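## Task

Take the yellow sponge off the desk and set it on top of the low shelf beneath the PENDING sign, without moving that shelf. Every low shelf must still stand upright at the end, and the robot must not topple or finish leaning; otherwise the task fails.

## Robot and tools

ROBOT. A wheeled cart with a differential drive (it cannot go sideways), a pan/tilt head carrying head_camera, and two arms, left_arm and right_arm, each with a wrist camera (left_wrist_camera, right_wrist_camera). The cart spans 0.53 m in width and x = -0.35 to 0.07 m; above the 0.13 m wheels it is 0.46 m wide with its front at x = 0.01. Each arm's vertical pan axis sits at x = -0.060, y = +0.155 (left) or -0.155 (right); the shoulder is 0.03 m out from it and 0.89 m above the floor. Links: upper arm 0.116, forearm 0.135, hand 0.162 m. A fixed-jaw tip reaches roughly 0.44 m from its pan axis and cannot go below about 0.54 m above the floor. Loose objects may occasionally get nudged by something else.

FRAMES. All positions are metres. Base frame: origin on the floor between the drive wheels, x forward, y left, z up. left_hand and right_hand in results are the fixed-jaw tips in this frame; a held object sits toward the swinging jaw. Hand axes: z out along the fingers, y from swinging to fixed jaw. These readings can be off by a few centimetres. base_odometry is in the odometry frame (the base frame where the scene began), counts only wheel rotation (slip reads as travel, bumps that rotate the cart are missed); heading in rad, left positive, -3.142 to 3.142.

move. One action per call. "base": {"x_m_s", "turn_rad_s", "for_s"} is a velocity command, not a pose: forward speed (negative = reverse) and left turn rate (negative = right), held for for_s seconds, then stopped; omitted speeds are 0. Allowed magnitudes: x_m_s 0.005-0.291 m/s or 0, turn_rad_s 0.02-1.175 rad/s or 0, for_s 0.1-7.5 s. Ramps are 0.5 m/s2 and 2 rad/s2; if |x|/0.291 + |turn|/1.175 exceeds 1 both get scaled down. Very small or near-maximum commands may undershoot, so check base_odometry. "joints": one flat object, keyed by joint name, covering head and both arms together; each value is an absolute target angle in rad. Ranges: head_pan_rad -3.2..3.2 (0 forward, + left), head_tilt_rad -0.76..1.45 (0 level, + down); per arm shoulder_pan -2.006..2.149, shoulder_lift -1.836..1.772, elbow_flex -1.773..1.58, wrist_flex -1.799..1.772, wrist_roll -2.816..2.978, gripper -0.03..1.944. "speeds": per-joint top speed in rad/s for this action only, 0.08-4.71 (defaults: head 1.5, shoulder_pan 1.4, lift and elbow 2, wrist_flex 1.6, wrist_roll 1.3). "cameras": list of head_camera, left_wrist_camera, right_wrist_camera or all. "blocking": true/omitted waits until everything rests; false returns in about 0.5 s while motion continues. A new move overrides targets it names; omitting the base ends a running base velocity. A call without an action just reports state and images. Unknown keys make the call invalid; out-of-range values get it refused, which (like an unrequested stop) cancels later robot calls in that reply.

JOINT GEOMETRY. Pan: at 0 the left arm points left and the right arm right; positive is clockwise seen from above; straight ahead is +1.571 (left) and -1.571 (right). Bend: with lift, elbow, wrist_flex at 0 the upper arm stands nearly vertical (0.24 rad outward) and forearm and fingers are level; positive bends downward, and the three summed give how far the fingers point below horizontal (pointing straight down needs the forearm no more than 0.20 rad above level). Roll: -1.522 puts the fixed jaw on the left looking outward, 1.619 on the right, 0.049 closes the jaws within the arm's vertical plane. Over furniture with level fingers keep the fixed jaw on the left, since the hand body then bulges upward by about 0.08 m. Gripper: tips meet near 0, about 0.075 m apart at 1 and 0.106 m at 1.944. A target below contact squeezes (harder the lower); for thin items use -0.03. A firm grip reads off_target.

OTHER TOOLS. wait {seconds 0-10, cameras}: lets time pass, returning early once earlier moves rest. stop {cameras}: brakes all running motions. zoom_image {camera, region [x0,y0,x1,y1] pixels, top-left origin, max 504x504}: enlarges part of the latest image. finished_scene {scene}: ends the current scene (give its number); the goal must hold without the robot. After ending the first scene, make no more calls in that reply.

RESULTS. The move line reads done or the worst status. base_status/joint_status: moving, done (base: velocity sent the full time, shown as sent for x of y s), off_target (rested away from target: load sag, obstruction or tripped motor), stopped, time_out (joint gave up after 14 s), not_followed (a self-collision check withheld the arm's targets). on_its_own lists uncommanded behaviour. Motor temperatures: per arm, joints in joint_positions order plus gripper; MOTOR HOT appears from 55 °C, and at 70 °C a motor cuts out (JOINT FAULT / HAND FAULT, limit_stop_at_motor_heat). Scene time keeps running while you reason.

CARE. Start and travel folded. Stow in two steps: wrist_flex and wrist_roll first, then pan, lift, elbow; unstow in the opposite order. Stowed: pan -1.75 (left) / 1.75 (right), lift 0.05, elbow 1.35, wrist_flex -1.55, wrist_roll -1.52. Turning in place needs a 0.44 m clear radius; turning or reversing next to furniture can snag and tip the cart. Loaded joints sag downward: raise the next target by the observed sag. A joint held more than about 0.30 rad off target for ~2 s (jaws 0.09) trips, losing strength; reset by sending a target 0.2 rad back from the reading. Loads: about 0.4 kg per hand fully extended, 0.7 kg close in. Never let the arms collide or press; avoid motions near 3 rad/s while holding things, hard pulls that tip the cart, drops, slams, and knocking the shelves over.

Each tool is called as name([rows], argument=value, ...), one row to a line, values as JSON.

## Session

move(joints={"head_pan_rad": 0.0, "head_tilt_rad": 0.2}, cameras=["head_camera"])

move(joints={"head_pan_rad": 0.9, "head_tilt_rad": 0.2}, cameras=["head_camera"])

move(joints={"head_pan_rad": 1.8, "head_tilt_rad": 0.2}, cameras=["head_camera"])

move(joints={"head_pan_rad": 2.7, "head_tilt_rad": 0.2}, cameras=["head_camera"])

move(joints={"head_pan_rad": -2.68, "head_tilt_rad": 0.2}, cameras=["head_camera"])

move(joints={"head_pan_rad": -1.8, "head_tilt_rad": 0.2}, cameras=["head_camera"])

move(joints={"head_pan_rad": -0.9, "head_tilt_rad": 0.2}, cameras=["head_camera"])

Scene clock: 0.90 s.
Motor temperatures (°C): left_arm=[29 31 29 30 30 29] | right_arm=[29 27 26 27 29 27]
move: done
base_odometry: x=+0.000 y=+0.000 heading=+0.000
base_status: not commanded
joint_positions: head_pan_rad=+0.000 head_tilt_rad=+0.192 left_arm_shoulder_pan_rad=+0.002 left_arm_shoulder_lift_rad=-1.688 left_arm_elbow_flex_rad=+1.459 left_arm_wrist_flex_rad=+0.984 left_arm_wrist_roll_rad=-0.001 left_arm_gripper_rad=+0.000 right_arm_shoulder_pan_rad=+0.004 right_arm_shoulder_lift_rad=-1.732 right_arm_elbow_flex_rad=+1.485 right_arm_wrist_flex_rad=+1.015 right_arm_wrist_roll_rad=+0.000 right_arm_gripper_rad=+0.000
joint_status: all done
left_hand: x=-0.0597 y=+0.3120 z=+0.8286 quat_wxyz=(+0.397, -0.918, +0.023, +0.009) (m; base frame)
right_hand: x=-0.0607 y=-0.3093 z=+0.8243 quat_wxyz=(+0.009, +0.024, +0.920, -0.391) (m; base frame)
pictures: head_camera
Images, in order (width x height): head_camera 644x476.

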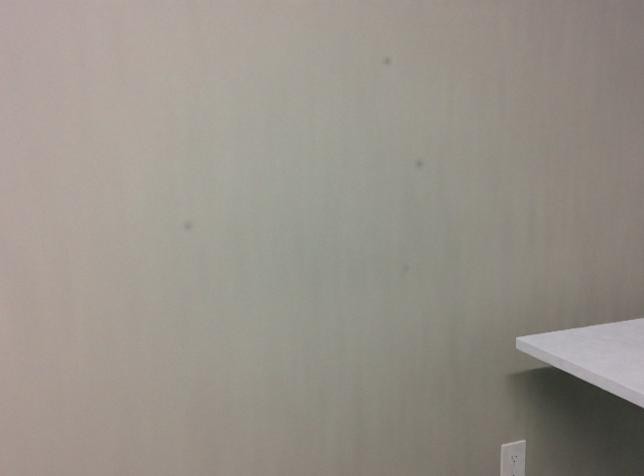

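Scene clock: 2.30 s.
move: done
base_odometry: x=+0.000 y=+0.000 heading=+0.000
base_status: not commanded
joint_positions: head_pan_rad=+0.890 head_tilt_rad=+0.192 left_arm_shoulder_pan_rad=+0.002 left_arm_shoulder_lift_rad=-1.688 left_arm_elbow_flex_rad=+1.459 left_arm_wrist_flex_rad=+0.984 left_arm_wrist_roll_rad=-0.001 left_arm_gripper_rad=+0.000 right_arm_shoulder_pan_rad=+0.004 right_arm_shoulder_lift_rad=-1.732 right_arm_elbow_flex_rad=+1.485 right_arm_wrist_flex_rad=+1.015 right_arm_wrist_roll_rad=+0.000 right_arm_gripper_rad=+0.000
joint_status: all done
left_hand: x=-0.0597 y=+0.3120 z=+0.8286 quat_wxyz=(+0.397, -0.918, +0.023, +0.009) (m; base frame)
right_hand: x=-0.0607 y=-0.3093 z=+0.8243 quat_wxyz=(+0.009, +0.024, +0.920, -0.391) (m; base frame)
pictures: head_camera
Images, in order (width x height): head_camera 644x476.

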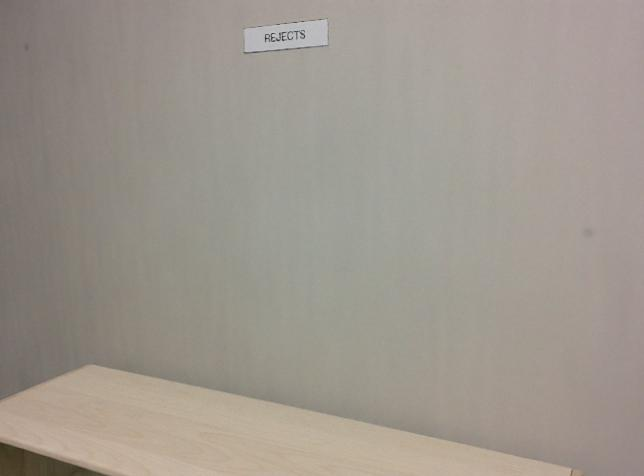

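Scene clock: 3.70 s.
move: done
base_odometry: x=+0.000 y=+0.000 heading=+0.000
base_status: not commanded
joint_positions: head_pan_rad=+1.789 head_tilt_rad=+0.192 left_arm_shoulder_pan_rad=+0.002 left_arm_shoulder_lift_rad=-1.688 left_arm_elbow_flex_rad=+1.459 left_arm_wrist_flex_rad=+0.984 left_arm_wrist_roll_rad=-0.001 left_arm_gripper_rad=+0.000 right_arm_shoulder_pan_rad=+0.004 right_arm_shoulder_lift_rad=-1.732 right_arm_elbow_flex_rad=+1.485 right_arm_wrist_flex_rad=+1.015 right_arm_wrist_roll_rad=+0.000 right_arm_gripper_rad=+0.000
joint_status: all done
left_hand: x=-0.0597 y=+0.3120 z=+0.8286 quat_wxyz=(+0.397, -0.918, +0.023, +0.009) (m; base frame)
right_hand: x=-0.0607 y=-0.3093 z=+0.8243 quat_wxyz=(+0.009, +0.024, +0.920, -0.391) (m; base frame)
pictures: head_camera
Images, in order (width x height): head_camera 644x476.

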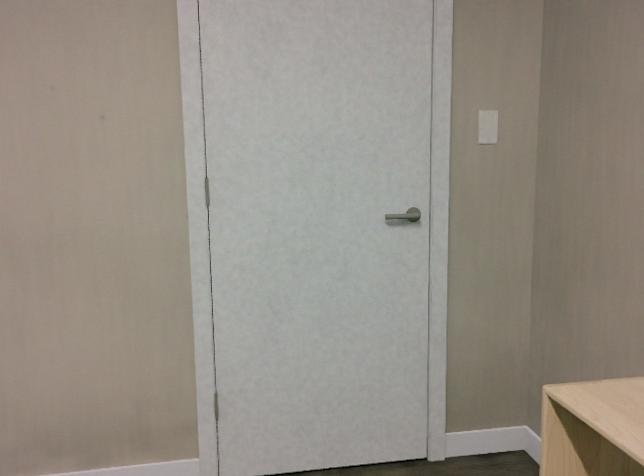

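Scene clock: 5.10 s.
move: done
base_odometry: x=+0.000 y=+0.000 heading=+0.000
base_status: not commanded
joint_positions: head_pan_rad=+2.689 head_tilt_rad=+0.192 left_arm_shoulder_pan_rad=+0.002 left_arm_shoulder_lift_rad=-1.688 left_arm_elbow_flex_rad=+1.459 left_arm_wrist_flex_rad=+0.984 left_arm_wrist_roll_rad=-0.001 left_arm_gripper_rad=+0.000 right_arm_shoulder_pan_rad=+0.004 right_arm_shoulder_lift_rad=-1.732 right_arm_elbow_flex_rad=+1.485 right_arm_wrist_flex_rad=+1.015 right_arm_wrist_roll_rad=+0.000 right_arm_gripper_rad=+0.000
joint_status: all done
left_hand: x=-0.0597 y=+0.3120 z=+0.8286 quat_wxyz=(+0.397, -0.918, +0.023, +0.009) (m; base frame)
right_hand: x=-0.0607 y=-0.3093 z=+0.8243 quat_wxyz=(+0.009, +0.024, +0.920, -0.391) (m; base frame)
pictures: head_camera
Images, in order (width x height): head_camera 644x476.

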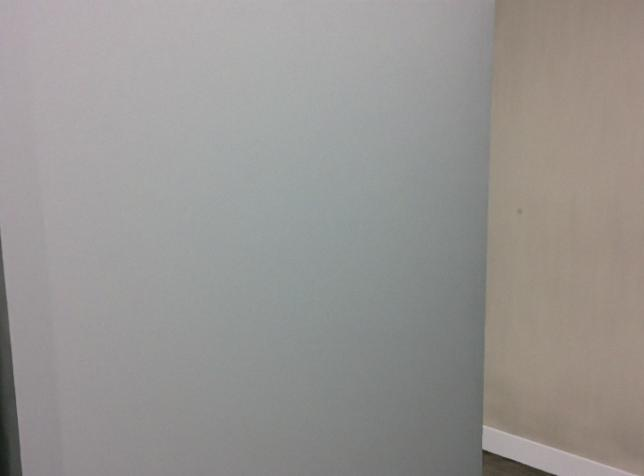

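Scene clock: 9.50 s.
move: done
base_odometry: x=+0.000 y=+0.000 heading=+0.000
base_status: not commanded
joint_positions: head_pan_rad=-2.671 head_tilt_rad=+0.192 left_arm_shoulder_pan_rad=+0.002 left_arm_shoulder_lift_rad=-1.688 left_arm_elbow_flex_rad=+1.459 left_arm_wrist_flex_rad=+0.984 left_arm_wrist_roll_rad=-0.001 left_arm_gripper_rad=+0.000 right_arm_shoulder_pan_rad=+0.004 right_arm_shoulder_lift_rad=-1.732 right_arm_elbow_flex_rad=+1.485 right_arm_wrist_flex_rad=+1.015 right_arm_wrist_roll_rad=+0.000 right_arm_gripper_rad=+0.000
joint_status: all done
left_hand: x=-0.0597 y=+0.3120 z=+0.8286 quat_wxyz=(+0.397, -0.918, +0.023, +0.009) (m; base frame)
right_hand: x=-0.0607 y=-0.3093 z=+0.8243 quat_wxyz=(+0.009, +0.024, +0.920, -0.391) (m; base frame)
pictures: head_camera
Images, in order (width x height): head_camera 644x476.

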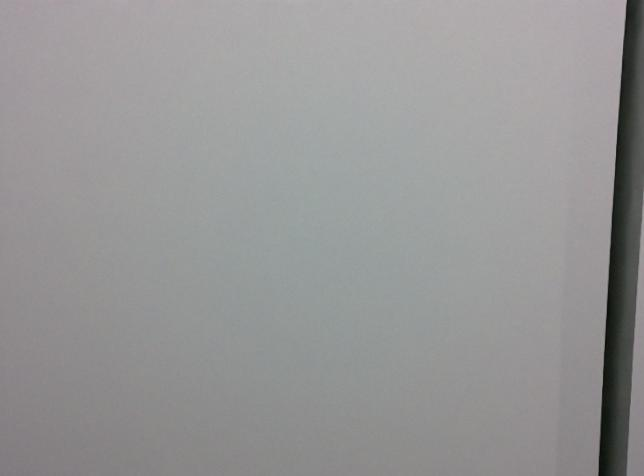

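Scene clock: 10.90 s.
move: done
base_odometry: x=+0.000 y=+0.000 heading=+0.000
base_status: not commanded
joint_positions: head_pan_rad=-1.810 head_tilt_rad=+0.192 left_arm_shoulder_pan_rad=+0.002 left_arm_shoulder_lift_rad=-1.688 left_arm_elbow_flex_rad=+1.459 left_arm_wrist_flex_rad=+0.984 left_arm_wrist_roll_rad=-0.001 left_arm_gripper_rad=+0.000 right_arm_shoulder_pan_rad=+0.004 right_arm_shoulder_lift_rad=-1.732 right_arm_elbow_flex_rad=+1.485 right_arm_wrist_flex_rad=+1.015 right_arm_wrist_roll_rad=+0.000 right_arm_gripper_rad=+0.000
joint_status: all done
left_hand: x=-0.0597 y=+0.3120 z=+0.8286 quat_wxyz=(+0.397, -0.918, +0.023, +0.009) (m; base frame)
right_hand: x=-0.0607 y=-0.3093 z=+0.8243 quat_wxyz=(+0.009, +0.024, +0.920, -0.391) (m; base frame)
pictures: head_camera
Images, in order (width x height): head_camera 644x476.

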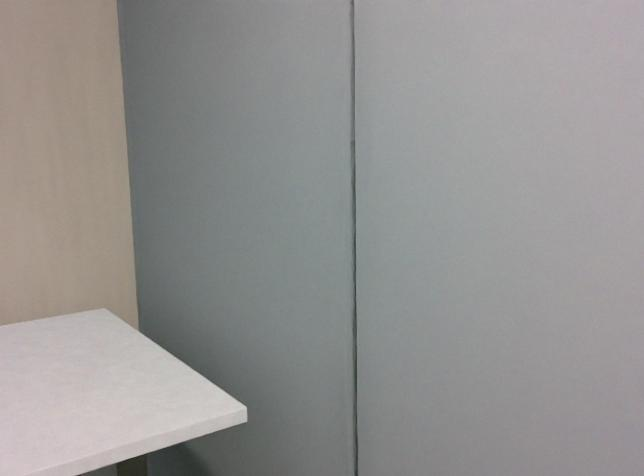

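Scene clock: 12.30 s.
move: done
base_odometry: x=+0.000 y=+0.000 heading=+0.000
base_status: not commanded
joint_positions: head_pan_rad=-0.911 head_tilt_rad=+0.192 left_arm_shoulder_pan_rad=+0.002 left_arm_shoulder_lift_rad=-1.688 left_arm_elbow_flex_rad=+1.459 left_arm_wrist_flex_rad=+0.984 left_arm_wrist_roll_rad=-0.001 left_arm_gripper_rad=+0.000 right_arm_shoulder_pan_rad=+0.004 right_arm_shoulder_lift_rad=-1.732 right_arm_elbow_flex_rad=+1.485 right_arm_wrist_flex_rad=+1.015 right_arm_wrist_roll_rad=+0.000 right_arm_gripper_rad=+0.000
joint_status: all done
left_hand: x=-0.0597 y=+0.3120 z=+0.8286 quat_wxyz=(+0.397, -0.918, +0.023, +0.009) (m; base frame)
right_hand: x=-0.0607 y=-0.3093 z=+0.8243 quat_wxyz=(+0.009, +0.024, +0.920, -0.391) (m; base frame)
pictures: head_camera
Images, in order (width x height): head_camera 644x476.

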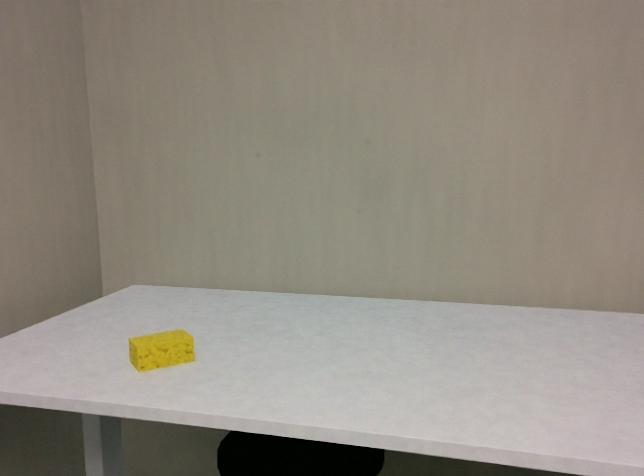

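move(base={"turn_rad_s": -0.24, "for_s": 1.0})

move(base={"x_m_s": 0.25, "for_s": 3.49})

move(base={"turn_rad_s": -0.5, "for_s": 1.92}, joints={"head_pan_rad": 0.0, "head_tilt_rad": 0.6}, cameras=["head_camera"])

move(joints={"left_arm_shoulder_pan_rad": 2.02, "left_arm_wrist_roll_rad": -1.522})

move(joints={"left_arm_shoulder_lift_rad": 0.38, "left_arm_elbow_flex_rad": -0.7, "left_arm_wrist_flex_rad": 0.67, "left_arm_gripper_rad": 1.85, "head_pan_rad": 0.05, "head_tilt_rad": 0.8}, cameras=["head_camera","left_wrist_camera"])

Scene clock: 59.77 s.
move: done
base_odometry: x=+0.000 y=+0.000 heading=-0.239
base_status: done (sent for 1 of 1 s)
joint_positions: head_pan_rad=-0.911 head_tilt_rad=+0.192 left_arm_shoulder_pan_rad=+0.005 left_arm_shoulder_lift_rad=-1.688 left_arm_elbow_flex_rad=+1.459 left_arm_wrist_flex_rad=+0.984 left_arm_wrist_roll_rad=-0.001 left_arm_gripper_rad=+0.000 right_arm_shoulder_pan_rad=+0.001 right_arm_shoulder_lift_rad=-1.732 right_arm_elbow_flex_rad=+1.485 right_arm_wrist_flex_rad=+1.015 right_arm_wrist_roll_rad=+0.000 right_arm_gripper_rad=+0.000
joint_status: not commanded
left_hand: x=-0.0592 y=+0.3120 z=+0.8286 quat_wxyz=(+0.397, -0.918, +0.025, +0.009) (m; base frame)
right_hand: x=-0.0602 y=-0.3093 z=+0.8243 quat_wxyz=(+0.009, +0.023, +0.920, -0.391) (m; base frame)
pictures: none

Scene clock: 64.43 s.
move: done
base_odometry: x=+0.850 y=-0.207 heading=-0.238
base_status: done (sent for 3.5 of 3.5 s)
joint_positions: head_pan_rad=-0.911 head_tilt_rad=+0.192 left_arm_shoulder_pan_rad=-0.003 left_arm_shoulder_lift_rad=-1.688 left_arm_elbow_flex_rad=+1.459 left_arm_wrist_flex_rad=+0.984 left_arm_wrist_roll_rad=-0.001 left_arm_gripper_rad=+0.000 right_arm_shoulder_pan_rad=-0.002 right_arm_shoulder_lift_rad=-1.732 right_arm_elbow_flex_rad=+1.485 right_arm_wrist_flex_rad=+1.015 right_arm_wrist_roll_rad=+0.000 right_arm_gripper_rad=+0.000
joint_status: not commanded
left_hand: x=-0.0604 y=+0.3120 z=+0.8286 quat_wxyz=(+0.397, -0.918, +0.021, +0.010) (m; base frame)
right_hand: x=-0.0597 y=-0.3093 z=+0.8243 quat_wxyz=(+0.010, +0.021, +0.920, -0.390) (m; base frame)
pictures: none

Scene clock: 67.00 s.
move: done
base_odometry: x=+0.850 y=-0.207 heading=-1.207
base_status: done (sent for 1.93 of 1.93 s)
joint_positions: head_pan_rad=-0.011 head_tilt_rad=+0.593 left_arm_shoulder_pan_rad=+0.003 left_arm_shoulder_lift_rad=-1.688 left_arm_elbow_flex_rad=+1.459 left_arm_wrist_flex_rad=+0.984 left_arm_wrist_roll_rad=-0.001 left_arm_gripper_rad=+0.000 right_arm_shoulder_pan_rad=+0.004 right_arm_shoulder_lift_rad=-1.732 right_arm_elbow_flex_rad=+1.485 right_arm_wrist_flex_rad=+1.015 right_arm_wrist_roll_rad=+0.000 right_arm_gripper_rad=+0.000
joint_status: all done
left_hand: x=-0.0595 y=+0.3120 z=+0.8286 quat_wxyz=(+0.397, -0.918, +0.024, +0.009) (m; base frame)
right_hand: x=-0.0607 y=-0.3093 z=+0.8243 quat_wxyz=(+0.009, +0.024, +0.920, -0.391) (m; base frame)
pictures: head_camera
Images, in order (width x height): head_camera 644x476.

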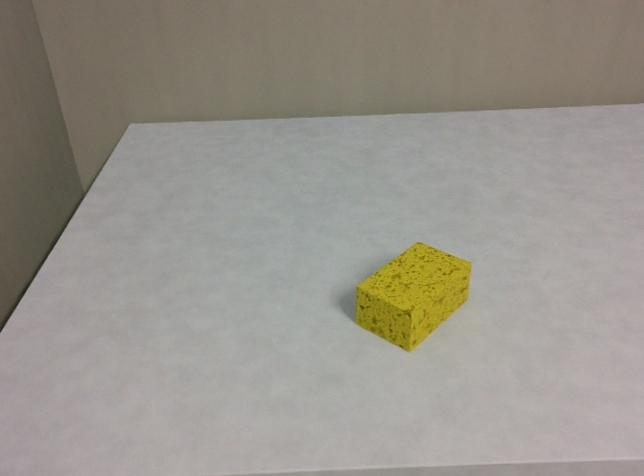

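Scene clock: 69.37 s.
move: done
base_odometry: x=+0.850 y=-0.207 heading=-1.207
base_status: not commanded
joint_positions: head_pan_rad=-0.011 head_tilt_rad=+0.593 left_arm_shoulder_pan_rad=+2.014 left_arm_shoulder_lift_rad=-1.688 left_arm_elbow_flex_rad=+1.459 left_arm_wrist_flex_rad=+0.984 left_arm_wrist_roll_rad=-1.518 left_arm_gripper_rad=+0.000 right_arm_shoulder_pan_rad=+0.004 right_arm_shoulder_lift_rad=-1.732 right_arm_elbow_flex_rad=+1.485 right_arm_wrist_flex_rad=+1.015 right_arm_wrist_roll_rad=+0.000 right_arm_gripper_rad=+0.000
joint_status: all done
left_hand: x=+0.0899 y=+0.0923 z=+0.8341 quat_wxyz=(+0.387, +0.200, +0.896, -0.088) (m; base frame)
right_hand: x=-0.0607 y=-0.3093 z=+0.8243 quat_wxyz=(+0.009, +0.024, +0.920, -0.391) (m; base frame)
pictures: none

Scene clock: 71.40 s.
move: done
base_odometry: x=+0.850 y=-0.207 heading=-1.207
base_status: not commanded
joint_positions: head_pan_rad=+0.040 head_tilt_rad=+0.794 left_arm_shoulder_pan_rad=+2.014 left_arm_shoulder_lift_rad=+0.390 left_arm_elbow_flex_rad=-0.662 left_arm_wrist_flex_rad=+0.685 left_arm_wrist_roll_rad=-1.518 left_arm_gripper_rad=+1.842 right_arm_shoulder_pan_rad=+0.004 right_arm_shoulder_lift_rad=-1.732 right_arm_elbow_flex_rad=+1.485 right_arm_wrist_flex_rad=+1.015 right_arm_wrist_roll_rad=+0.000 right_arm_gripper_rad=+0.000
joint_status: all done
left_hand: x=+0.2817 y=+0.0012 z=+0.9641 quat_wxyz=(+0.534, +0.182, +0.817, -0.121) (m; base frame)
right_hand: x=-0.0607 y=-0.3093 z=+0.8243 quat_wxyz=(+0.009, +0.024, +0.920, -0.391) (m; base frame)
pictures: head_camera, left_wrist_camera
Images, in order (width x height): head_camera 644x476, left_wrist_camera 644x476.

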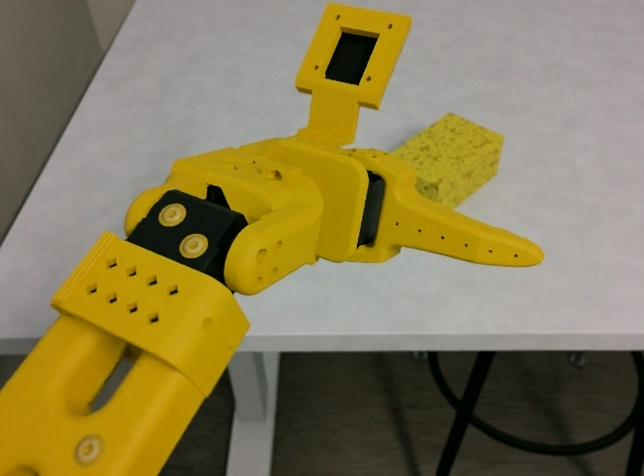

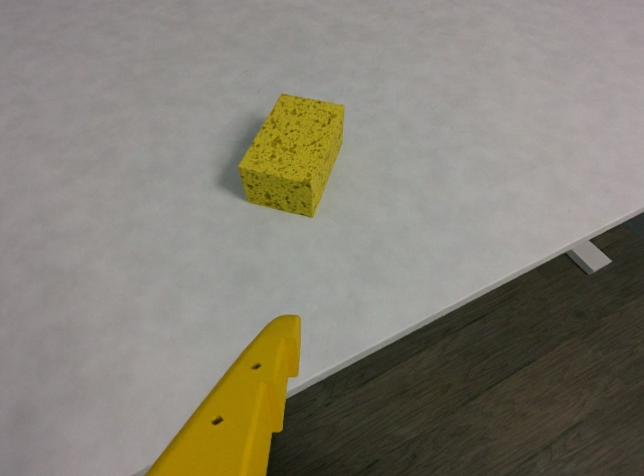

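move(base={"turn_rad_s": -0.38, "for_s": 1.0})

move(base={"x_m_s": 0.15, "for_s": 1.3})

move(base={"turn_rad_s": 0.38, "for_s": 1.03}, cameras=["head_camera","left_wrist_camera"])

move(base={"x_m_s": 0.1, "for_s": 0.9}, cameras=["head_camera","left_wrist_camera"])

Scene clock: 114.80 s.
move: done
base_odometry: x=+0.850 y=-0.207 heading=-1.588
base_status: done (sent for 1 of 1 s)
joint_positions: head_pan_rad=+0.040 head_tilt_rad=+0.794 left_arm_shoulder_pan_rad=+2.017 left_arm_shoulder_lift_rad=+0.390 left_arm_elbow_flex_rad=-0.662 left_arm_wrist_flex_rad=+0.685 left_arm_wrist_roll_rad=-1.518 left_arm_gripper_rad=+1.842 right_arm_shoulder_pan_rad=-0.002 right_arm_shoulder_lift_rad=-1.732 right_arm_elbow_flex_rad=+1.485 right_arm_wrist_flex_rad=+1.015 right_arm_wrist_roll_rad=+0.000 right_arm_gripper_rad=+0.000
joint_status: not commanded
left_hand: x=+0.2812 y=+0.0002 z=+0.9641 quat_wxyz=(+0.533, +0.184, +0.817, -0.122) (m; base frame)
right_hand: x=-0.0597 y=-0.3093 z=+0.8243 quat_wxyz=(+0.010, +0.021, +0.920, -0.390) (m; base frame)
pictures: none

Scene clock: 116.97 s.
move: done
base_odometry: x=+0.846 y=-0.403 heading=-1.589
base_status: done (sent for 1.3 of 1.3 s)
joint_positions: head_pan_rad=+0.040 head_tilt_rad=+0.794 left_arm_shoulder_pan_rad=+2.017 left_arm_shoulder_lift_rad=+0.392 left_arm_elbow_flex_rad=-0.662 left_arm_wrist_flex_rad=+0.685 left_arm_wrist_roll_rad=-1.518 left_arm_gripper_rad=+1.842 right_arm_shoulder_pan_rad=+0.003 right_arm_shoulder_lift_rad=-1.732 right_arm_elbow_flex_rad=+1.485 right_arm_wrist_flex_rad=+1.015 right_arm_wrist_roll_rad=+0.000 right_arm_gripper_rad=+0.000
joint_status: not commanded
left_hand: x=+0.2813 y=+0.0002 z=+0.9636 quat_wxyz=(+0.533, +0.184, +0.817, -0.122) (m; base frame)
right_hand: x=-0.0604 y=-0.3093 z=+0.8243 quat_wxyz=(+0.009, +0.024, +0.920, -0.391) (m; base frame)
pictures: none

Scene clock: 118.57 s.
move: done
base_odometry: x=+0.846 y=-0.402 heading=-1.193
base_status: done (sent for 1.03 of 1.03 s)
joint_positions: head_pan_rad=+0.040 head_tilt_rad=+0.794 left_arm_shoulder_pan_rad=+2.014 left_arm_shoulder_lift_rad=+0.392 left_arm_elbow_flex_rad=-0.662 left_arm_wrist_flex_rad=+0.685 left_arm_wrist_roll_rad=-1.518 left_arm_gripper_rad=+1.842 right_arm_shoulder_pan_rad=-0.002 right_arm_shoulder_lift_rad=-1.732 right_arm_elbow_flex_rad=+1.485 right_arm_wrist_flex_rad=+1.015 right_arm_wrist_roll_rad=+0.000 right_arm_gripper_rad=+0.000
joint_status: not commanded
left_hand: x=+0.2818 y=+0.0012 z=+0.9636 quat_wxyz=(+0.533, +0.182, +0.817, -0.121) (m; base frame)
right_hand: x=-0.0597 y=-0.3093 z=+0.8243 quat_wxyz=(+0.010, +0.021, +0.920, -0.390) (m; base frame)
pictures: head_camera, left_wrist_camera
Images, in order (width x height): head_camera 644x476, left_wrist_camera 644x476.

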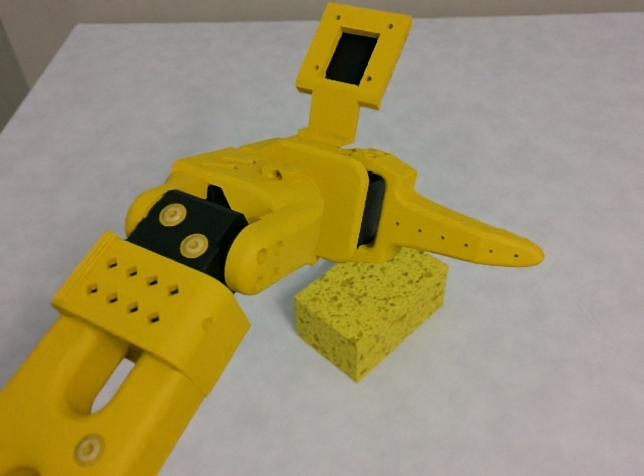

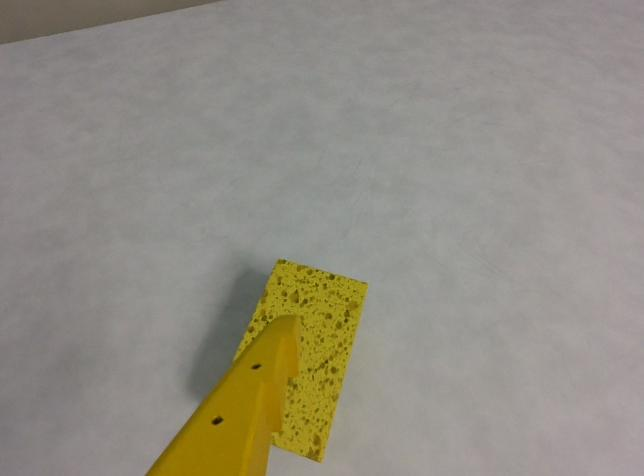

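Scene clock: 120.20 s.
move: done
base_odometry: x=+0.880 y=-0.487 heading=-1.192
base_status: done (sent for 0.9 of 0.9 s)
joint_positions: head_pan_rad=+0.040 head_tilt_rad=+0.794 left_arm_shoulder_pan_rad=+2.017 left_arm_shoulder_lift_rad=+0.392 left_arm_elbow_flex_rad=-0.662 left_arm_wrist_flex_rad=+0.685 left_arm_wrist_roll_rad=-1.519 left_arm_gripper_rad=+1.842 right_arm_shoulder_pan_rad=+0.001 right_arm_shoulder_lift_rad=-1.732 right_arm_elbow_flex_rad=+1.485 right_arm_wrist_flex_rad=+1.015 right_arm_wrist_roll_rad=+0.000 right_arm_gripper_rad=+0.000
joint_status: not commanded
left_hand: x=+0.2813 y=+0.0001 z=+0.9636 quat_wxyz=(+0.533, +0.184, +0.817, -0.122) (m; base frame)
right_hand: x=-0.0602 y=-0.3093 z=+0.8243 quat_wxyz=(+0.009, +0.023, +0.920, -0.391) (m; base frame)
pictures: head_camera, left_wrist_camera
Images, in order (width x height): head_camera 644x476, left_wrist_camera 644x476.

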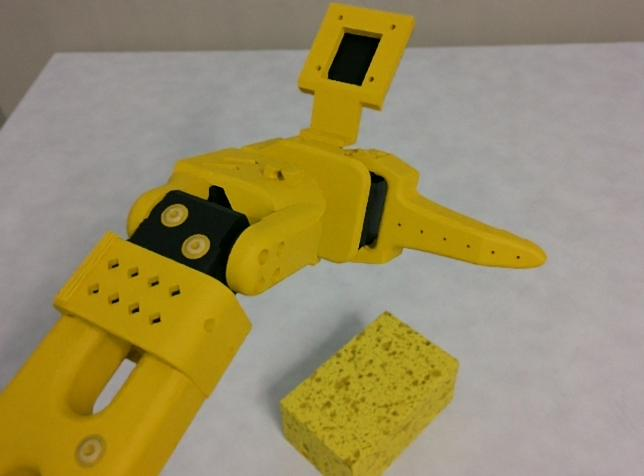

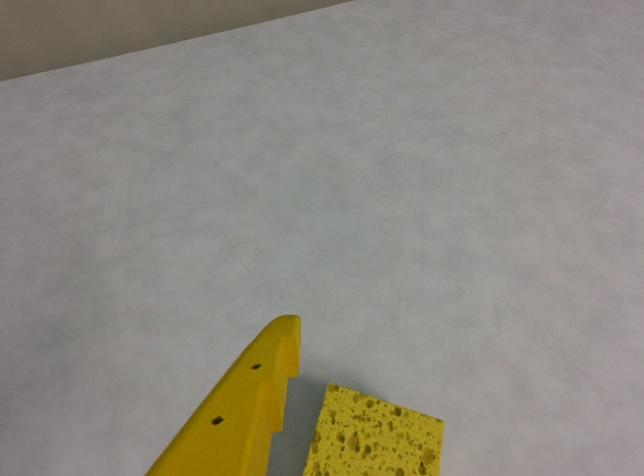

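move(joints={"left_arm_shoulder_pan_rad": 1.95, "left_arm_shoulder_lift_rad": 0.74, "left_arm_elbow_flex_rad": -0.69}, speeds={"left_arm_shoulder_lift_rad": 0.5}, cameras=["head_camera","left_wrist_camera"])

Scene clock: 130.30 s.
move: done
base_odometry: x=+0.880 y=-0.487 heading=-1.192
base_status: not commanded
joint_positions: head_pan_rad=+0.040 head_tilt_rad=+0.794 left_arm_shoulder_pan_rad=+1.953 left_arm_shoulder_lift_rad=+0.755 left_arm_elbow_flex_rad=-0.662 left_arm_wrist_flex_rad=+0.683 left_arm_wrist_roll_rad=-1.524 left_arm_gripper_rad=+1.842 right_arm_shoulder_pan_rad=+0.001 right_arm_shoulder_lift_rad=-1.732 right_arm_elbow_flex_rad=+1.485 right_arm_wrist_flex_rad=+1.015 right_arm_wrist_roll_rad=+0.000 right_arm_gripper_rad=+0.000
joint_status: all done
left_hand: x=+0.2928 y=+0.0215 z=+0.8368 quat_wxyz=(+0.380, +0.176, +0.905, -0.073) (m; base frame)
right_hand: x=-0.0602 y=-0.3093 z=+0.8243 quat_wxyz=(+0.009, +0.023, +0.920, -0.391) (m; base frame)
pictures: head_camera, left_wrist_camera
Images, in order (width x height): head_camera 644x476, left_wrist_camera 644x476.

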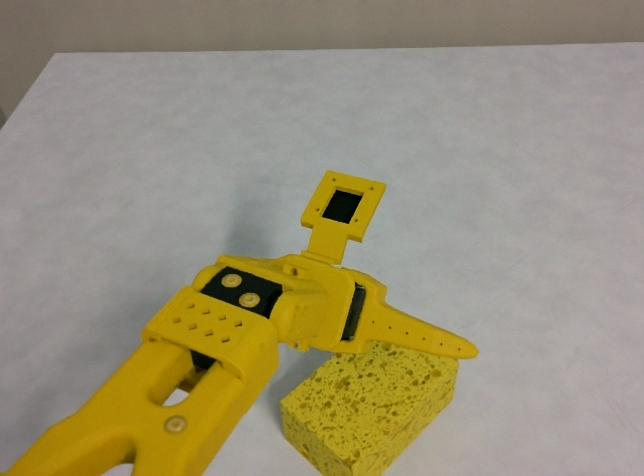

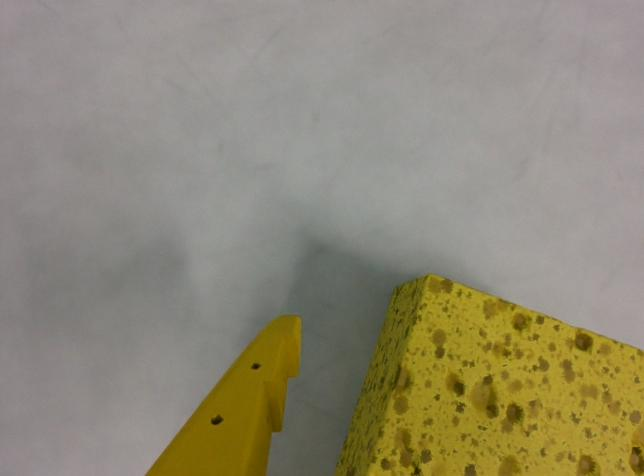

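move(base={"x_m_s": -0.05, "for_s": 0.95})

move(joints={"left_arm_shoulder_lift_rad": 0.91}, speeds={"left_arm_shoulder_lift_rad": 0.25}, cameras=["head_camera","left_wrist_camera"])

Scene clock: 137.03 s.
move: done
base_odometry: x=+0.861 y=-0.441 heading=-1.194
base_status: done (sent for 0.97 of 0.97 s)
joint_positions: head_pan_rad=+0.040 head_tilt_rad=+0.795 left_arm_shoulder_pan_rad=+1.953 left_arm_shoulder_lift_rad=+0.755 left_arm_elbow_flex_rad=-0.662 left_arm_wrist_flex_rad=+0.683 left_arm_wrist_roll_rad=-1.524 left_arm_gripper_rad=+1.842 right_arm_shoulder_pan_rad=-0.002 right_arm_shoulder_lift_rad=-1.732 right_arm_elbow_flex_rad=+1.485 right_arm_wrist_flex_rad=+1.015 right_arm_wrist_roll_rad=+0.000 right_arm_gripper_rad=+0.000
joint_status: not commanded
left_hand: x=+0.2928 y=+0.0215 z=+0.8368 quat_wxyz=(+0.380, +0.176, +0.905, -0.073) (m; base frame)
right_hand: x=-0.0597 y=-0.3093 z=+0.8243 quat_wxyz=(+0.010, +0.021, +0.920, -0.390) (m; base frame)
pictures: none

Scene clock: 138.07 s.
move: done
base_odometry: x=+0.861 y=-0.441 heading=-1.194
base_status: not commanded
joint_positions: head_pan_rad=+0.040 head_tilt_rad=+0.794 left_arm_shoulder_pan_rad=+1.948 left_arm_shoulder_lift_rad=+0.849 left_arm_elbow_flex_rad=-0.696 left_arm_wrist_flex_rad=+0.666 left_arm_wrist_roll_rad=-1.527 left_arm_gripper_rad=+1.842 right_arm_shoulder_pan_rad=-0.002 right_arm_shoulder_lift_rad=-1.732 right_arm_elbow_flex_rad=+1.485 right_arm_wrist_flex_rad=+1.015 right_arm_wrist_roll_rad=+0.000 right_arm_gripper_rad=+0.000
joint_status: all done
left_hand: x=+0.2933 y=+0.0232 z=+0.8146 quat_wxyz=(+0.361, +0.177, +0.913, -0.068) (m; base frame)
right_hand: x=-0.0597 y=-0.3093 z=+0.8243 quat_wxyz=(+0.010, +0.021, +0.920, -0.390) (m; base frame)
pictures: head_camera, left_wrist_camera
Images, in order (width x height): head_camera 644x476, left_wrist_camera 644x476.

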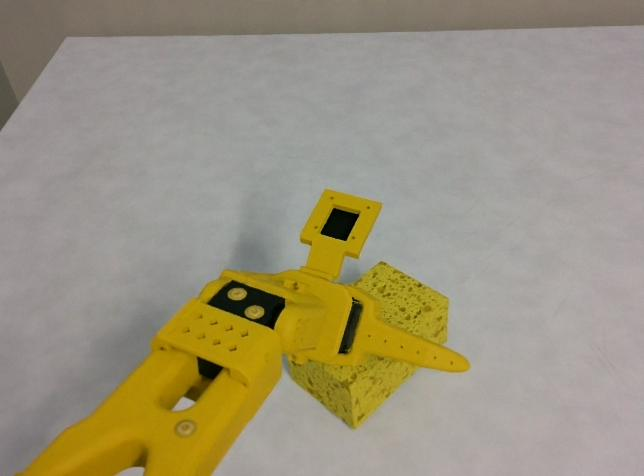

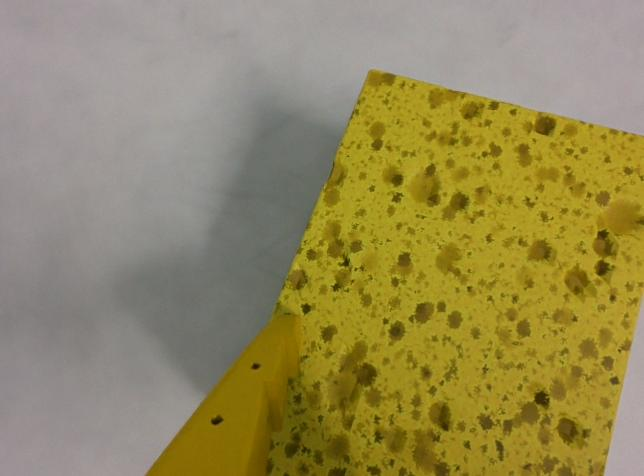

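move(joints={"left_arm_shoulder_lift_rad": 0.72})

move(joints={"left_arm_shoulder_pan_rad": 1.865})

move(joints={"left_arm_shoulder_lift_rad": 0.92}, speeds={"left_arm_shoulder_lift_rad": 0.25}, cameras=["head_camera","left_wrist_camera"])

Scene clock: 146.47 s.
move: done
base_odometry: x=+0.861 y=-0.441 heading=-1.194
base_status: not commanded
joint_positions: head_pan_rad=+0.040 head_tilt_rad=+0.795 left_arm_shoulder_pan_rad=+1.953 left_arm_shoulder_lift_rad=+0.791 left_arm_elbow_flex_rad=-0.687 left_arm_wrist_flex_rad=+0.678 left_arm_wrist_roll_rad=-1.527 left_arm_gripper_rad=+1.842 right_arm_shoulder_pan_rad=-0.002 right_arm_shoulder_lift_rad=-1.732 right_arm_elbow_flex_rad=+1.485 right_arm_wrist_flex_rad=+1.015 right_arm_wrist_roll_rad=+0.000 right_arm_gripper_rad=+0.000
joint_status: all done
left_hand: x=+0.2941 y=+0.0210 z=+0.8312 quat_wxyz=(+0.377, +0.178, +0.906, -0.072) (m; base frame)
right_hand: x=-0.0597 y=-0.3093 z=+0.8243 quat_wxyz=(+0.010, +0.021, +0.920, -0.390) (m; base frame)
pictures: none

Scene clock: 147.43 s.
move: done
base_odometry: x=+0.861 y=-0.441 heading=-1.194
base_status: not commanded
joint_positions: head_pan_rad=+0.040 head_tilt_rad=+0.795 left_arm_shoulder_pan_rad=+1.867 left_arm_shoulder_lift_rad=+0.791 left_arm_elbow_flex_rad=-0.687 left_arm_wrist_flex_rad=+0.678 left_arm_wrist_roll_rad=-1.527 left_arm_gripper_rad=+1.842 right_arm_shoulder_pan_rad=-0.002 right_arm_shoulder_lift_rad=-1.732 right_arm_elbow_flex_rad=+1.485 right_arm_wrist_flex_rad=+1.015 right_arm_wrist_roll_rad=+0.000 right_arm_gripper_rad=+0.000
joint_status: all done
left_hand: x=+0.3043 y=+0.0519 z=+0.8312 quat_wxyz=(+0.380, +0.138, +0.913, -0.056) (m; base frame)
right_hand: x=-0.0597 y=-0.3093 z=+0.8243 quat_wxyz=(+0.010, +0.021, +0.920, -0.390) (m; base frame)
pictures: none

Scene clock: 148.70 s.
move: done
base_odometry: x=+0.861 y=-0.441 heading=-1.194
base_status: not commanded
joint_positions: head_pan_rad=+0.040 head_tilt_rad=+0.794 left_arm_shoulder_pan_rad=+1.867 left_arm_shoulder_lift_rad=+0.936 left_arm_elbow_flex_rad=-0.687 left_arm_wrist_flex_rad=+0.678 left_arm_wrist_roll_rad=-1.527 left_arm_gripper_rad=+1.842 right_arm_shoulder_pan_rad=-0.002 right_arm_shoulder_lift_rad=-1.732 right_arm_elbow_flex_rad=+1.485 right_arm_wrist_flex_rad=+1.015 right_arm_wrist_roll_rad=+0.000 right_arm_gripper_rad=+0.000
joint_status: all done
left_hand: x=+0.2921 y=+0.0556 z=+0.7813 quat_wxyz=(+0.313, +0.142, +0.938, -0.046) (m; base frame)
right_hand: x=-0.0597 y=-0.3093 z=+0.8243 quat_wxyz=(+0.010, +0.021, +0.920, -0.390) (m; base frame)
pictures: head_camera, left_wrist_camera
Images, in order (width x height): head_camera 644x476, left_wrist_camera 644x476.

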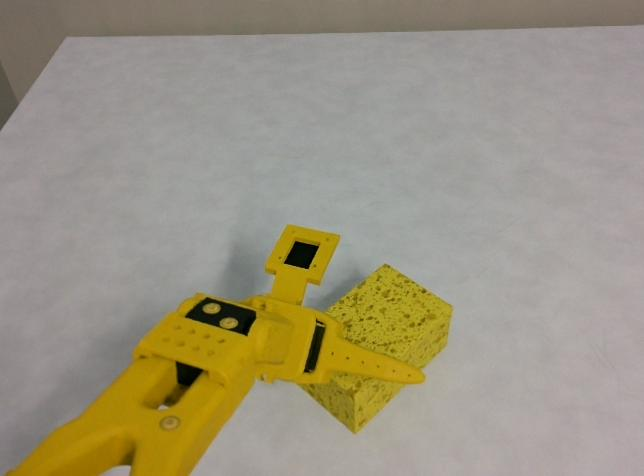

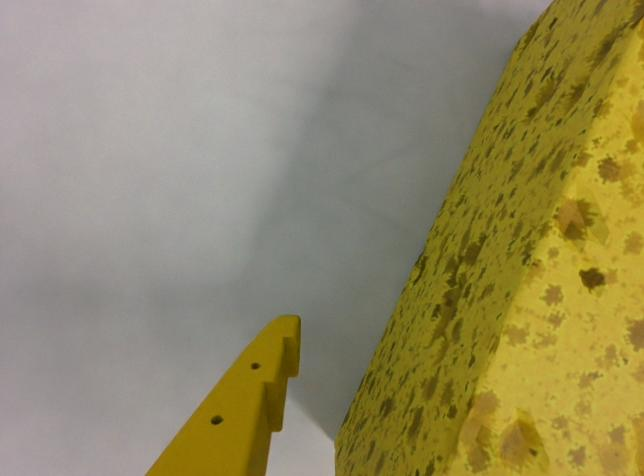

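move(joints={"left_arm_gripper_rad":0.5}, cameras=["head_camera"])

Scene clock: 175.33 s.
move: off_target
base_odometry: x=+0.861 y=-0.441 heading=-1.194
base_status: not commanded
joint_positions: head_pan_rad=+0.040 head_tilt_rad=+0.795 left_arm_shoulder_pan_rad=+1.873 left_arm_shoulder_lift_rad=+0.921 left_arm_elbow_flex_rad=-0.696 left_arm_wrist_flex_rad=+0.666 left_arm_wrist_roll_rad=-1.518 left_arm_gripper_rad=+0.923 right_arm_shoulder_pan_rad=-0.002 right_arm_shoulder_lift_rad=-1.732 right_arm_elbow_flex_rad=+1.485 right_arm_wrist_flex_rad=+1.015 right_arm_wrist_roll_rad=+0.000 right_arm_gripper_rad=+0.000
joint_status: left_arm_gripper_rad off_target (ended at +0.923, target +0.500)
left_hand: x=+0.2958 y=+0.0521 z=+0.7898 quat_wxyz=(+0.329, +0.140, +0.932, -0.051) (m; base frame)
right_hand: x=-0.0597 y=-0.3093 z=+0.8243 quat_wxyz=(+0.010, +0.021, +0.920, -0.390) (m; base frame)
pictures: head_camera
Images, in order (width x height): head_camera 644x476.

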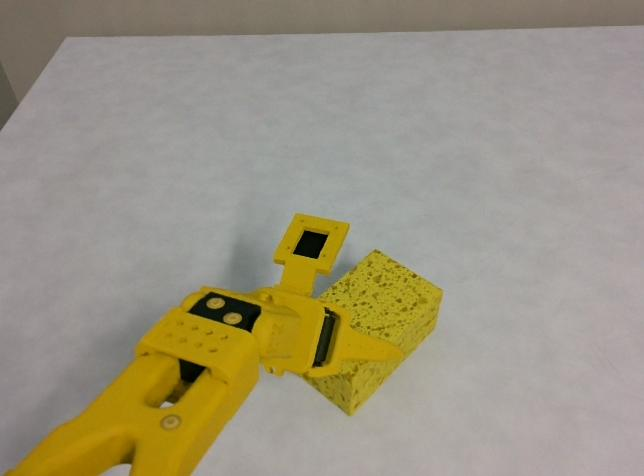

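move(joints={"left_arm_gripper_rad":0.83}, cameras=["left_wrist_camera","head_camera"])

zoom_image(camera="head_camera", region=[240, 200, 480, 440])

Scene clock: 183.70 s.
move: off_target
base_odometry: x=+0.861 y=-0.441 heading=-1.194
base_status: not commanded
joint_positions: head_pan_rad=+0.040 head_tilt_rad=+0.795 left_arm_shoulder_pan_rad=+1.873 left_arm_shoulder_lift_rad=+0.921 left_arm_elbow_flex_rad=-0.696 left_arm_wrist_flex_rad=+0.665 left_arm_wrist_roll_rad=-1.518 left_arm_gripper_rad=+0.950 right_arm_shoulder_pan_rad=-0.002 right_arm_shoulder_lift_rad=-1.732 right_arm_elbow_flex_rad=+1.485 right_arm_wrist_flex_rad=+1.015 right_arm_wrist_roll_rad=+0.000 right_arm_gripper_rad=+0.000
joint_status: left_arm_gripper_rad off_target (ended at +0.949, target +0.830)
left_hand: x=+0.2960 y=+0.0521 z=+0.7899 quat_wxyz=(+0.330, +0.140, +0.932, -0.051) (m; base frame)
right_hand: x=-0.0597 y=-0.3093 z=+0.8243 quat_wxyz=(+0.010, +0.021, +0.920, -0.390) (m; base frame)
pictures: head_camera, left_wrist_camera
Images, in order (width x height): head_camera 644x476, left_wrist_camera 644x476.

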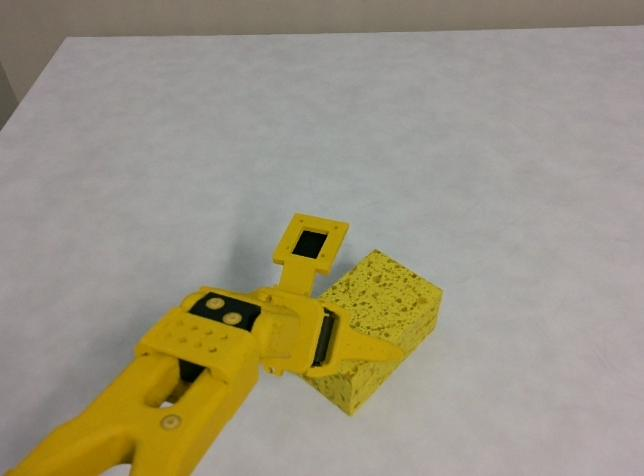

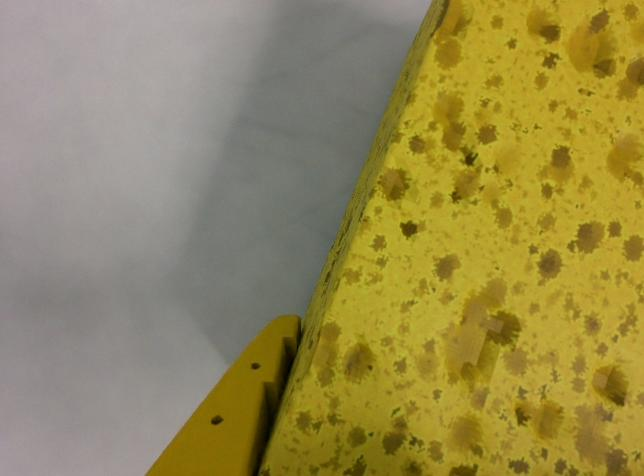

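Scaled by 2.100.

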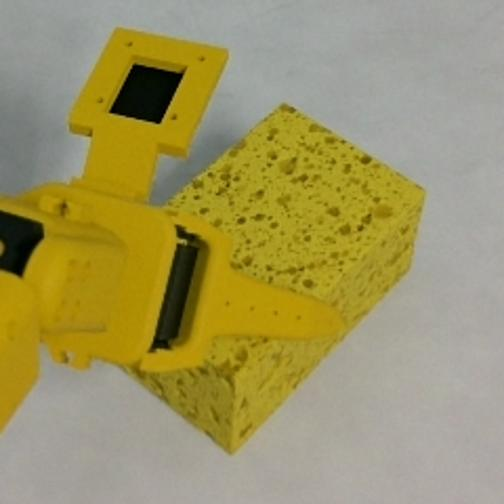

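move(joints={"left_arm_shoulder_lift_rad":0.42,"left_arm_shoulder_pan_rad":1.8}, speeds={"left_arm_shoulder_lift_rad":0.6,"left_arm_shoulder_pan_rad":0.3}, cameras=["head_camera"])

Scene clock: 191.73 s.
move: done
base_odometry: x=+0.861 y=-0.441 heading=-1.194
base_status: not commanded
joint_positions: head_pan_rad=+0.040 head_tilt_rad=+0.795 left_arm_shoulder_pan_rad=+1.803 left_arm_shoulder_lift_rad=+0.488 left_arm_elbow_flex_rad=-0.685 left_arm_wrist_flex_rad=+0.677 left_arm_wrist_roll_rad=-1.527 left_arm_gripper_rad=+0.950 right_arm_shoulder_pan_rad=-0.002 right_arm_shoulder_lift_rad=-1.732 right_arm_elbow_flex_rad=+1.485 right_arm_wrist_flex_rad=+1.015 right_arm_wrist_roll_rad=+0.000 right_arm_gripper_rad=+0.000
joint_status: all done
left_hand: x=+0.3131 y=+0.0749 z=+0.9374 quat_wxyz=(+0.515, +0.101, +0.849, -0.059) (m; base frame)
right_hand: x=-0.0597 y=-0.3093 z=+0.8243 quat_wxyz=(+0.010, +0.021, +0.920, -0.390) (m; base frame)
pictures: head_camera
Images, in order (width x height): head_camera 644x476.

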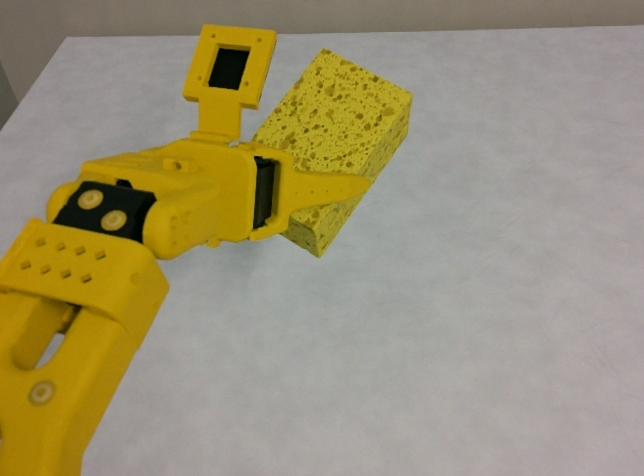

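move(base={"x_m_s":-0.15,"for_s":0.9}, joints={"left_arm_shoulder_pan_rad":1.571}, speeds={"left_arm_shoulder_pan_rad":0.4})

move(base={"turn_rad_s":0.4,"for_s":1.375})

move(base={"x_m_s":-0.2,"for_s":5}, joints={"head_pan_rad":-2.6,"head_tilt_rad":0.1}, cameras=["head_camera"])

Scene clock: 210.57 s.
move: done
base_odometry: x=+0.812 y=-0.315 heading=-1.194
base_status: done (sent for 0.9 of 0.9 s)
joint_positions: head_pan_rad=+0.040 head_tilt_rad=+0.795 left_arm_shoulder_pan_rad=+1.574 left_arm_shoulder_lift_rad=+0.488 left_arm_elbow_flex_rad=-0.685 left_arm_wrist_flex_rad=+0.677 left_arm_wrist_roll_rad=-1.527 left_arm_gripper_rad=+0.950 right_arm_shoulder_pan_rad=-0.002 right_arm_shoulder_lift_rad=-1.732 right_arm_elbow_flex_rad=+1.485 right_arm_wrist_flex_rad=+1.015 right_arm_wrist_roll_rad=+0.000 right_arm_gripper_rad=+0.000
joint_status: all done
left_hand: x=+0.3215 y=+0.1615 z=+0.9374 quat_wxyz=(+0.519, +0.003, +0.855, +0.000) (m; base frame)
right_hand: x=-0.0597 y=-0.3093 z=+0.8243 quat_wxyz=(+0.010, +0.021, +0.920, -0.390) (m; base frame)
pictures: none

Scene clock: 212.90 s.
move: done
base_odometry: x=+0.812 y=-0.315 heading=-0.646
base_status: done (sent for 1.37 of 1.37 s)
joint_positions: head_pan_rad=+0.040 head_tilt_rad=+0.795 left_arm_shoulder_pan_rad=+1.571 left_arm_shoulder_lift_rad=+0.488 left_arm_elbow_flex_rad=-0.685 left_arm_wrist_flex_rad=+0.677 left_arm_wrist_roll_rad=-1.527 left_arm_gripper_rad=+0.950 right_arm_shoulder_pan_rad=-0.002 right_arm_shoulder_lift_rad=-1.732 right_arm_elbow_flex_rad=+1.485 right_arm_wrist_flex_rad=+1.015 right_arm_wrist_roll_rad=+0.000 right_arm_gripper_rad=+0.000
joint_status: not commanded
left_hand: x=+0.3215 y=+0.1627 z=+0.9374 quat_wxyz=(+0.519, +0.002, +0.855, +0.001) (m; base frame)
right_hand: x=-0.0597 y=-0.3093 z=+0.8243 quat_wxyz=(+0.010, +0.021, +0.920, -0.390) (m; base frame)
pictures: none

Scene clock: 219.07 s.
move: done
base_odometry: x=+0.013 y=+0.286 heading=-0.645
base_status: done (sent for 5 of 5 s)
joint_positions: head_pan_rad=-2.591 head_tilt_rad=+0.111 left_arm_shoulder_pan_rad=+1.571 left_arm_shoulder_lift_rad=+0.488 left_arm_elbow_flex_rad=-0.684 left_arm_wrist_flex_rad=+0.677 left_arm_wrist_roll_rad=-1.527 left_arm_gripper_rad=+0.950 right_arm_shoulder_pan_rad=-0.002 right_arm_shoulder_lift_rad=-1.732 right_arm_elbow_flex_rad=+1.485 right_arm_wrist_flex_rad=+1.015 right_arm_wrist_roll_rad=+0.000 right_arm_gripper_rad=+0.000
joint_status: all done
left_hand: x=+0.3214 y=+0.1627 z=+0.9370 quat_wxyz=(+0.518, +0.002, +0.855, +0.001) (m; base frame)
right_hand: x=-0.0597 y=-0.3093 z=+0.8243 quat_wxyz=(+0.010, +0.021, +0.920, -0.390) (m; base frame)
pictures: head_camera
Images, in order (width x height): head_camera 644x476.

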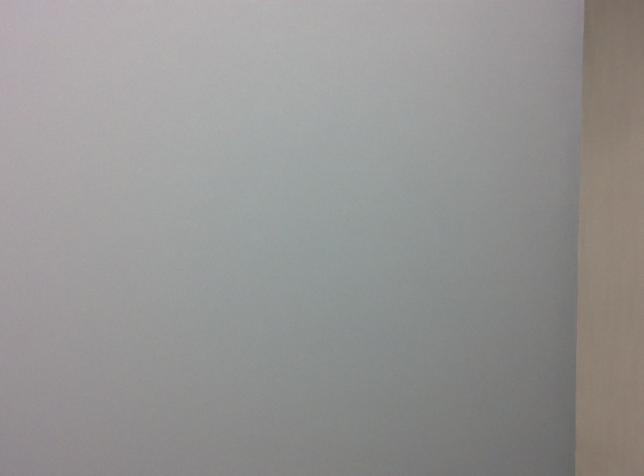

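move(base={"turn_rad_s":-0.5,"for_s":1.104}, joints={"head_pan_rad":-3.1,"head_tilt_rad":0.35}, cameras=["head_camera"])

Scene clock: 230.97 s.
move: done
base_odometry: x=+0.013 y=+0.286 heading=-1.198
base_status: done (sent for 1.1 of 1.1 s)
joint_positions: head_pan_rad=-3.091 head_tilt_rad=+0.342 left_arm_shoulder_pan_rad=+1.571 left_arm_shoulder_lift_rad=+0.488 left_arm_elbow_flex_rad=-0.684 left_arm_wrist_flex_rad=+0.677 left_arm_wrist_roll_rad=-1.527 left_arm_gripper_rad=+0.950 right_arm_shoulder_pan_rad=+0.001 right_arm_shoulder_lift_rad=-1.732 right_arm_elbow_flex_rad=+1.485 right_arm_wrist_flex_rad=+1.015 right_arm_wrist_roll_rad=+0.000 right_arm_gripper_rad=+0.000
joint_status: all done
left_hand: x=+0.3214 y=+0.1627 z=+0.9370 quat_wxyz=(+0.518, +0.002, +0.855, +0.001) (m; base frame)
right_hand: x=-0.0602 y=-0.3093 z=+0.8243 quat_wxyz=(+0.009, +0.023, +0.920, -0.391) (m; base frame)
pictures: head_camera
Images, in order (width x height): head_camera 644x476.

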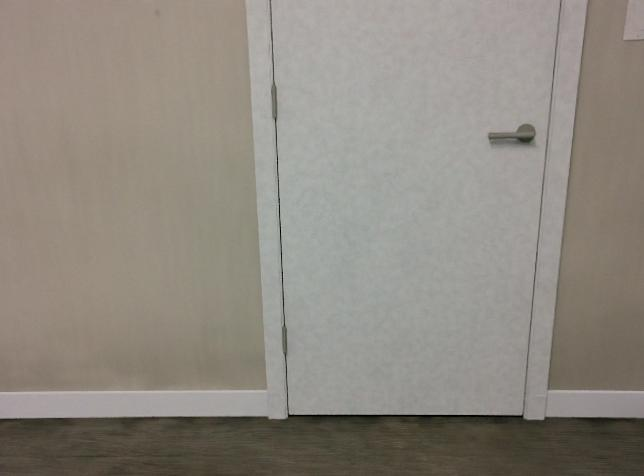

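move(base={"x_m_s":-0.25,"for_s":4.92})

move(base={"turn_rad_s":-0.6,"for_s":2.618}, joints={"head_pan_rad":0.0,"head_tilt_rad":0.1}, cameras=["head_camera"])

Scene clock: 243.10 s.
move: done
base_odometry: x=-0.435 y=+1.435 heading=-1.199
base_status: done (sent for 4.93 of 4.93 s)
joint_positions: head_pan_rad=-3.091 head_tilt_rad=+0.342 left_arm_shoulder_pan_rad=+1.571 left_arm_shoulder_lift_rad=+0.488 left_arm_elbow_flex_rad=-0.684 left_arm_wrist_flex_rad=+0.677 left_arm_wrist_roll_rad=-1.527 left_arm_gripper_rad=+0.950 right_arm_shoulder_pan_rad=-0.002 right_arm_shoulder_lift_rad=-1.732 right_arm_elbow_flex_rad=+1.485 right_arm_wrist_flex_rad=+1.015 right_arm_wrist_roll_rad=+0.000 right_arm_gripper_rad=+0.000
joint_status: not commanded
left_hand: x=+0.3214 y=+0.1627 z=+0.9370 quat_wxyz=(+0.518, +0.002, +0.855, +0.001) (m; base frame)
right_hand: x=-0.0597 y=-0.3093 z=+0.8243 quat_wxyz=(+0.010, +0.021, +0.920, -0.390) (m; base frame)
pictures: none

Scene clock: 246.37 s.
move: done
base_odometry: x=-0.435 y=+1.435 heading=-2.777
base_status: done (sent for 2.63 of 2.63 s)
joint_positions: head_pan_rad=-0.011 head_tilt_rad=+0.111 left_arm_shoulder_pan_rad=+1.576 left_arm_shoulder_lift_rad=+0.488 left_arm_elbow_flex_rad=-0.684 left_arm_wrist_flex_rad=+0.677 left_arm_wrist_roll_rad=-1.527 left_arm_gripper_rad=+0.950 right_arm_shoulder_pan_rad=+0.003 right_arm_shoulder_lift_rad=-1.732 right_arm_elbow_flex_rad=+1.485 right_arm_wrist_flex_rad=+1.015 right_arm_wrist_roll_rad=+0.000 right_arm_gripper_rad=+0.000
joint_status: all done
left_hand: x=+0.3215 y=+0.1609 z=+0.9370 quat_wxyz=(+0.518, +0.004, +0.855, +0.000) (m; base frame)
right_hand: x=-0.0604 y=-0.3093 z=+0.8243 quat_wxyz=(+0.009, +0.024, +0.920, -0.391) (m; base frame)
pictures: head_camera
Images, in order (width x height): head_camera 644x476.

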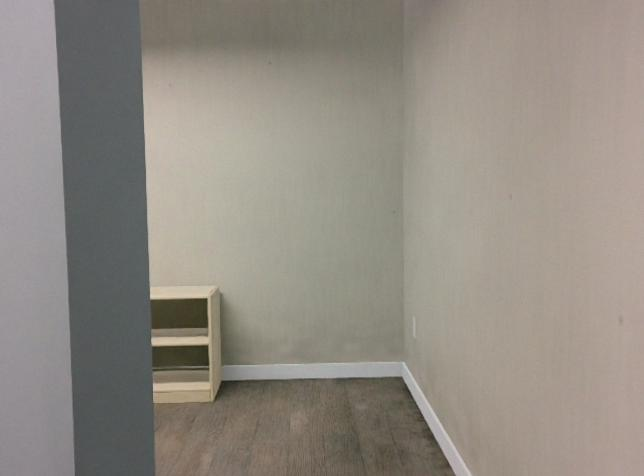

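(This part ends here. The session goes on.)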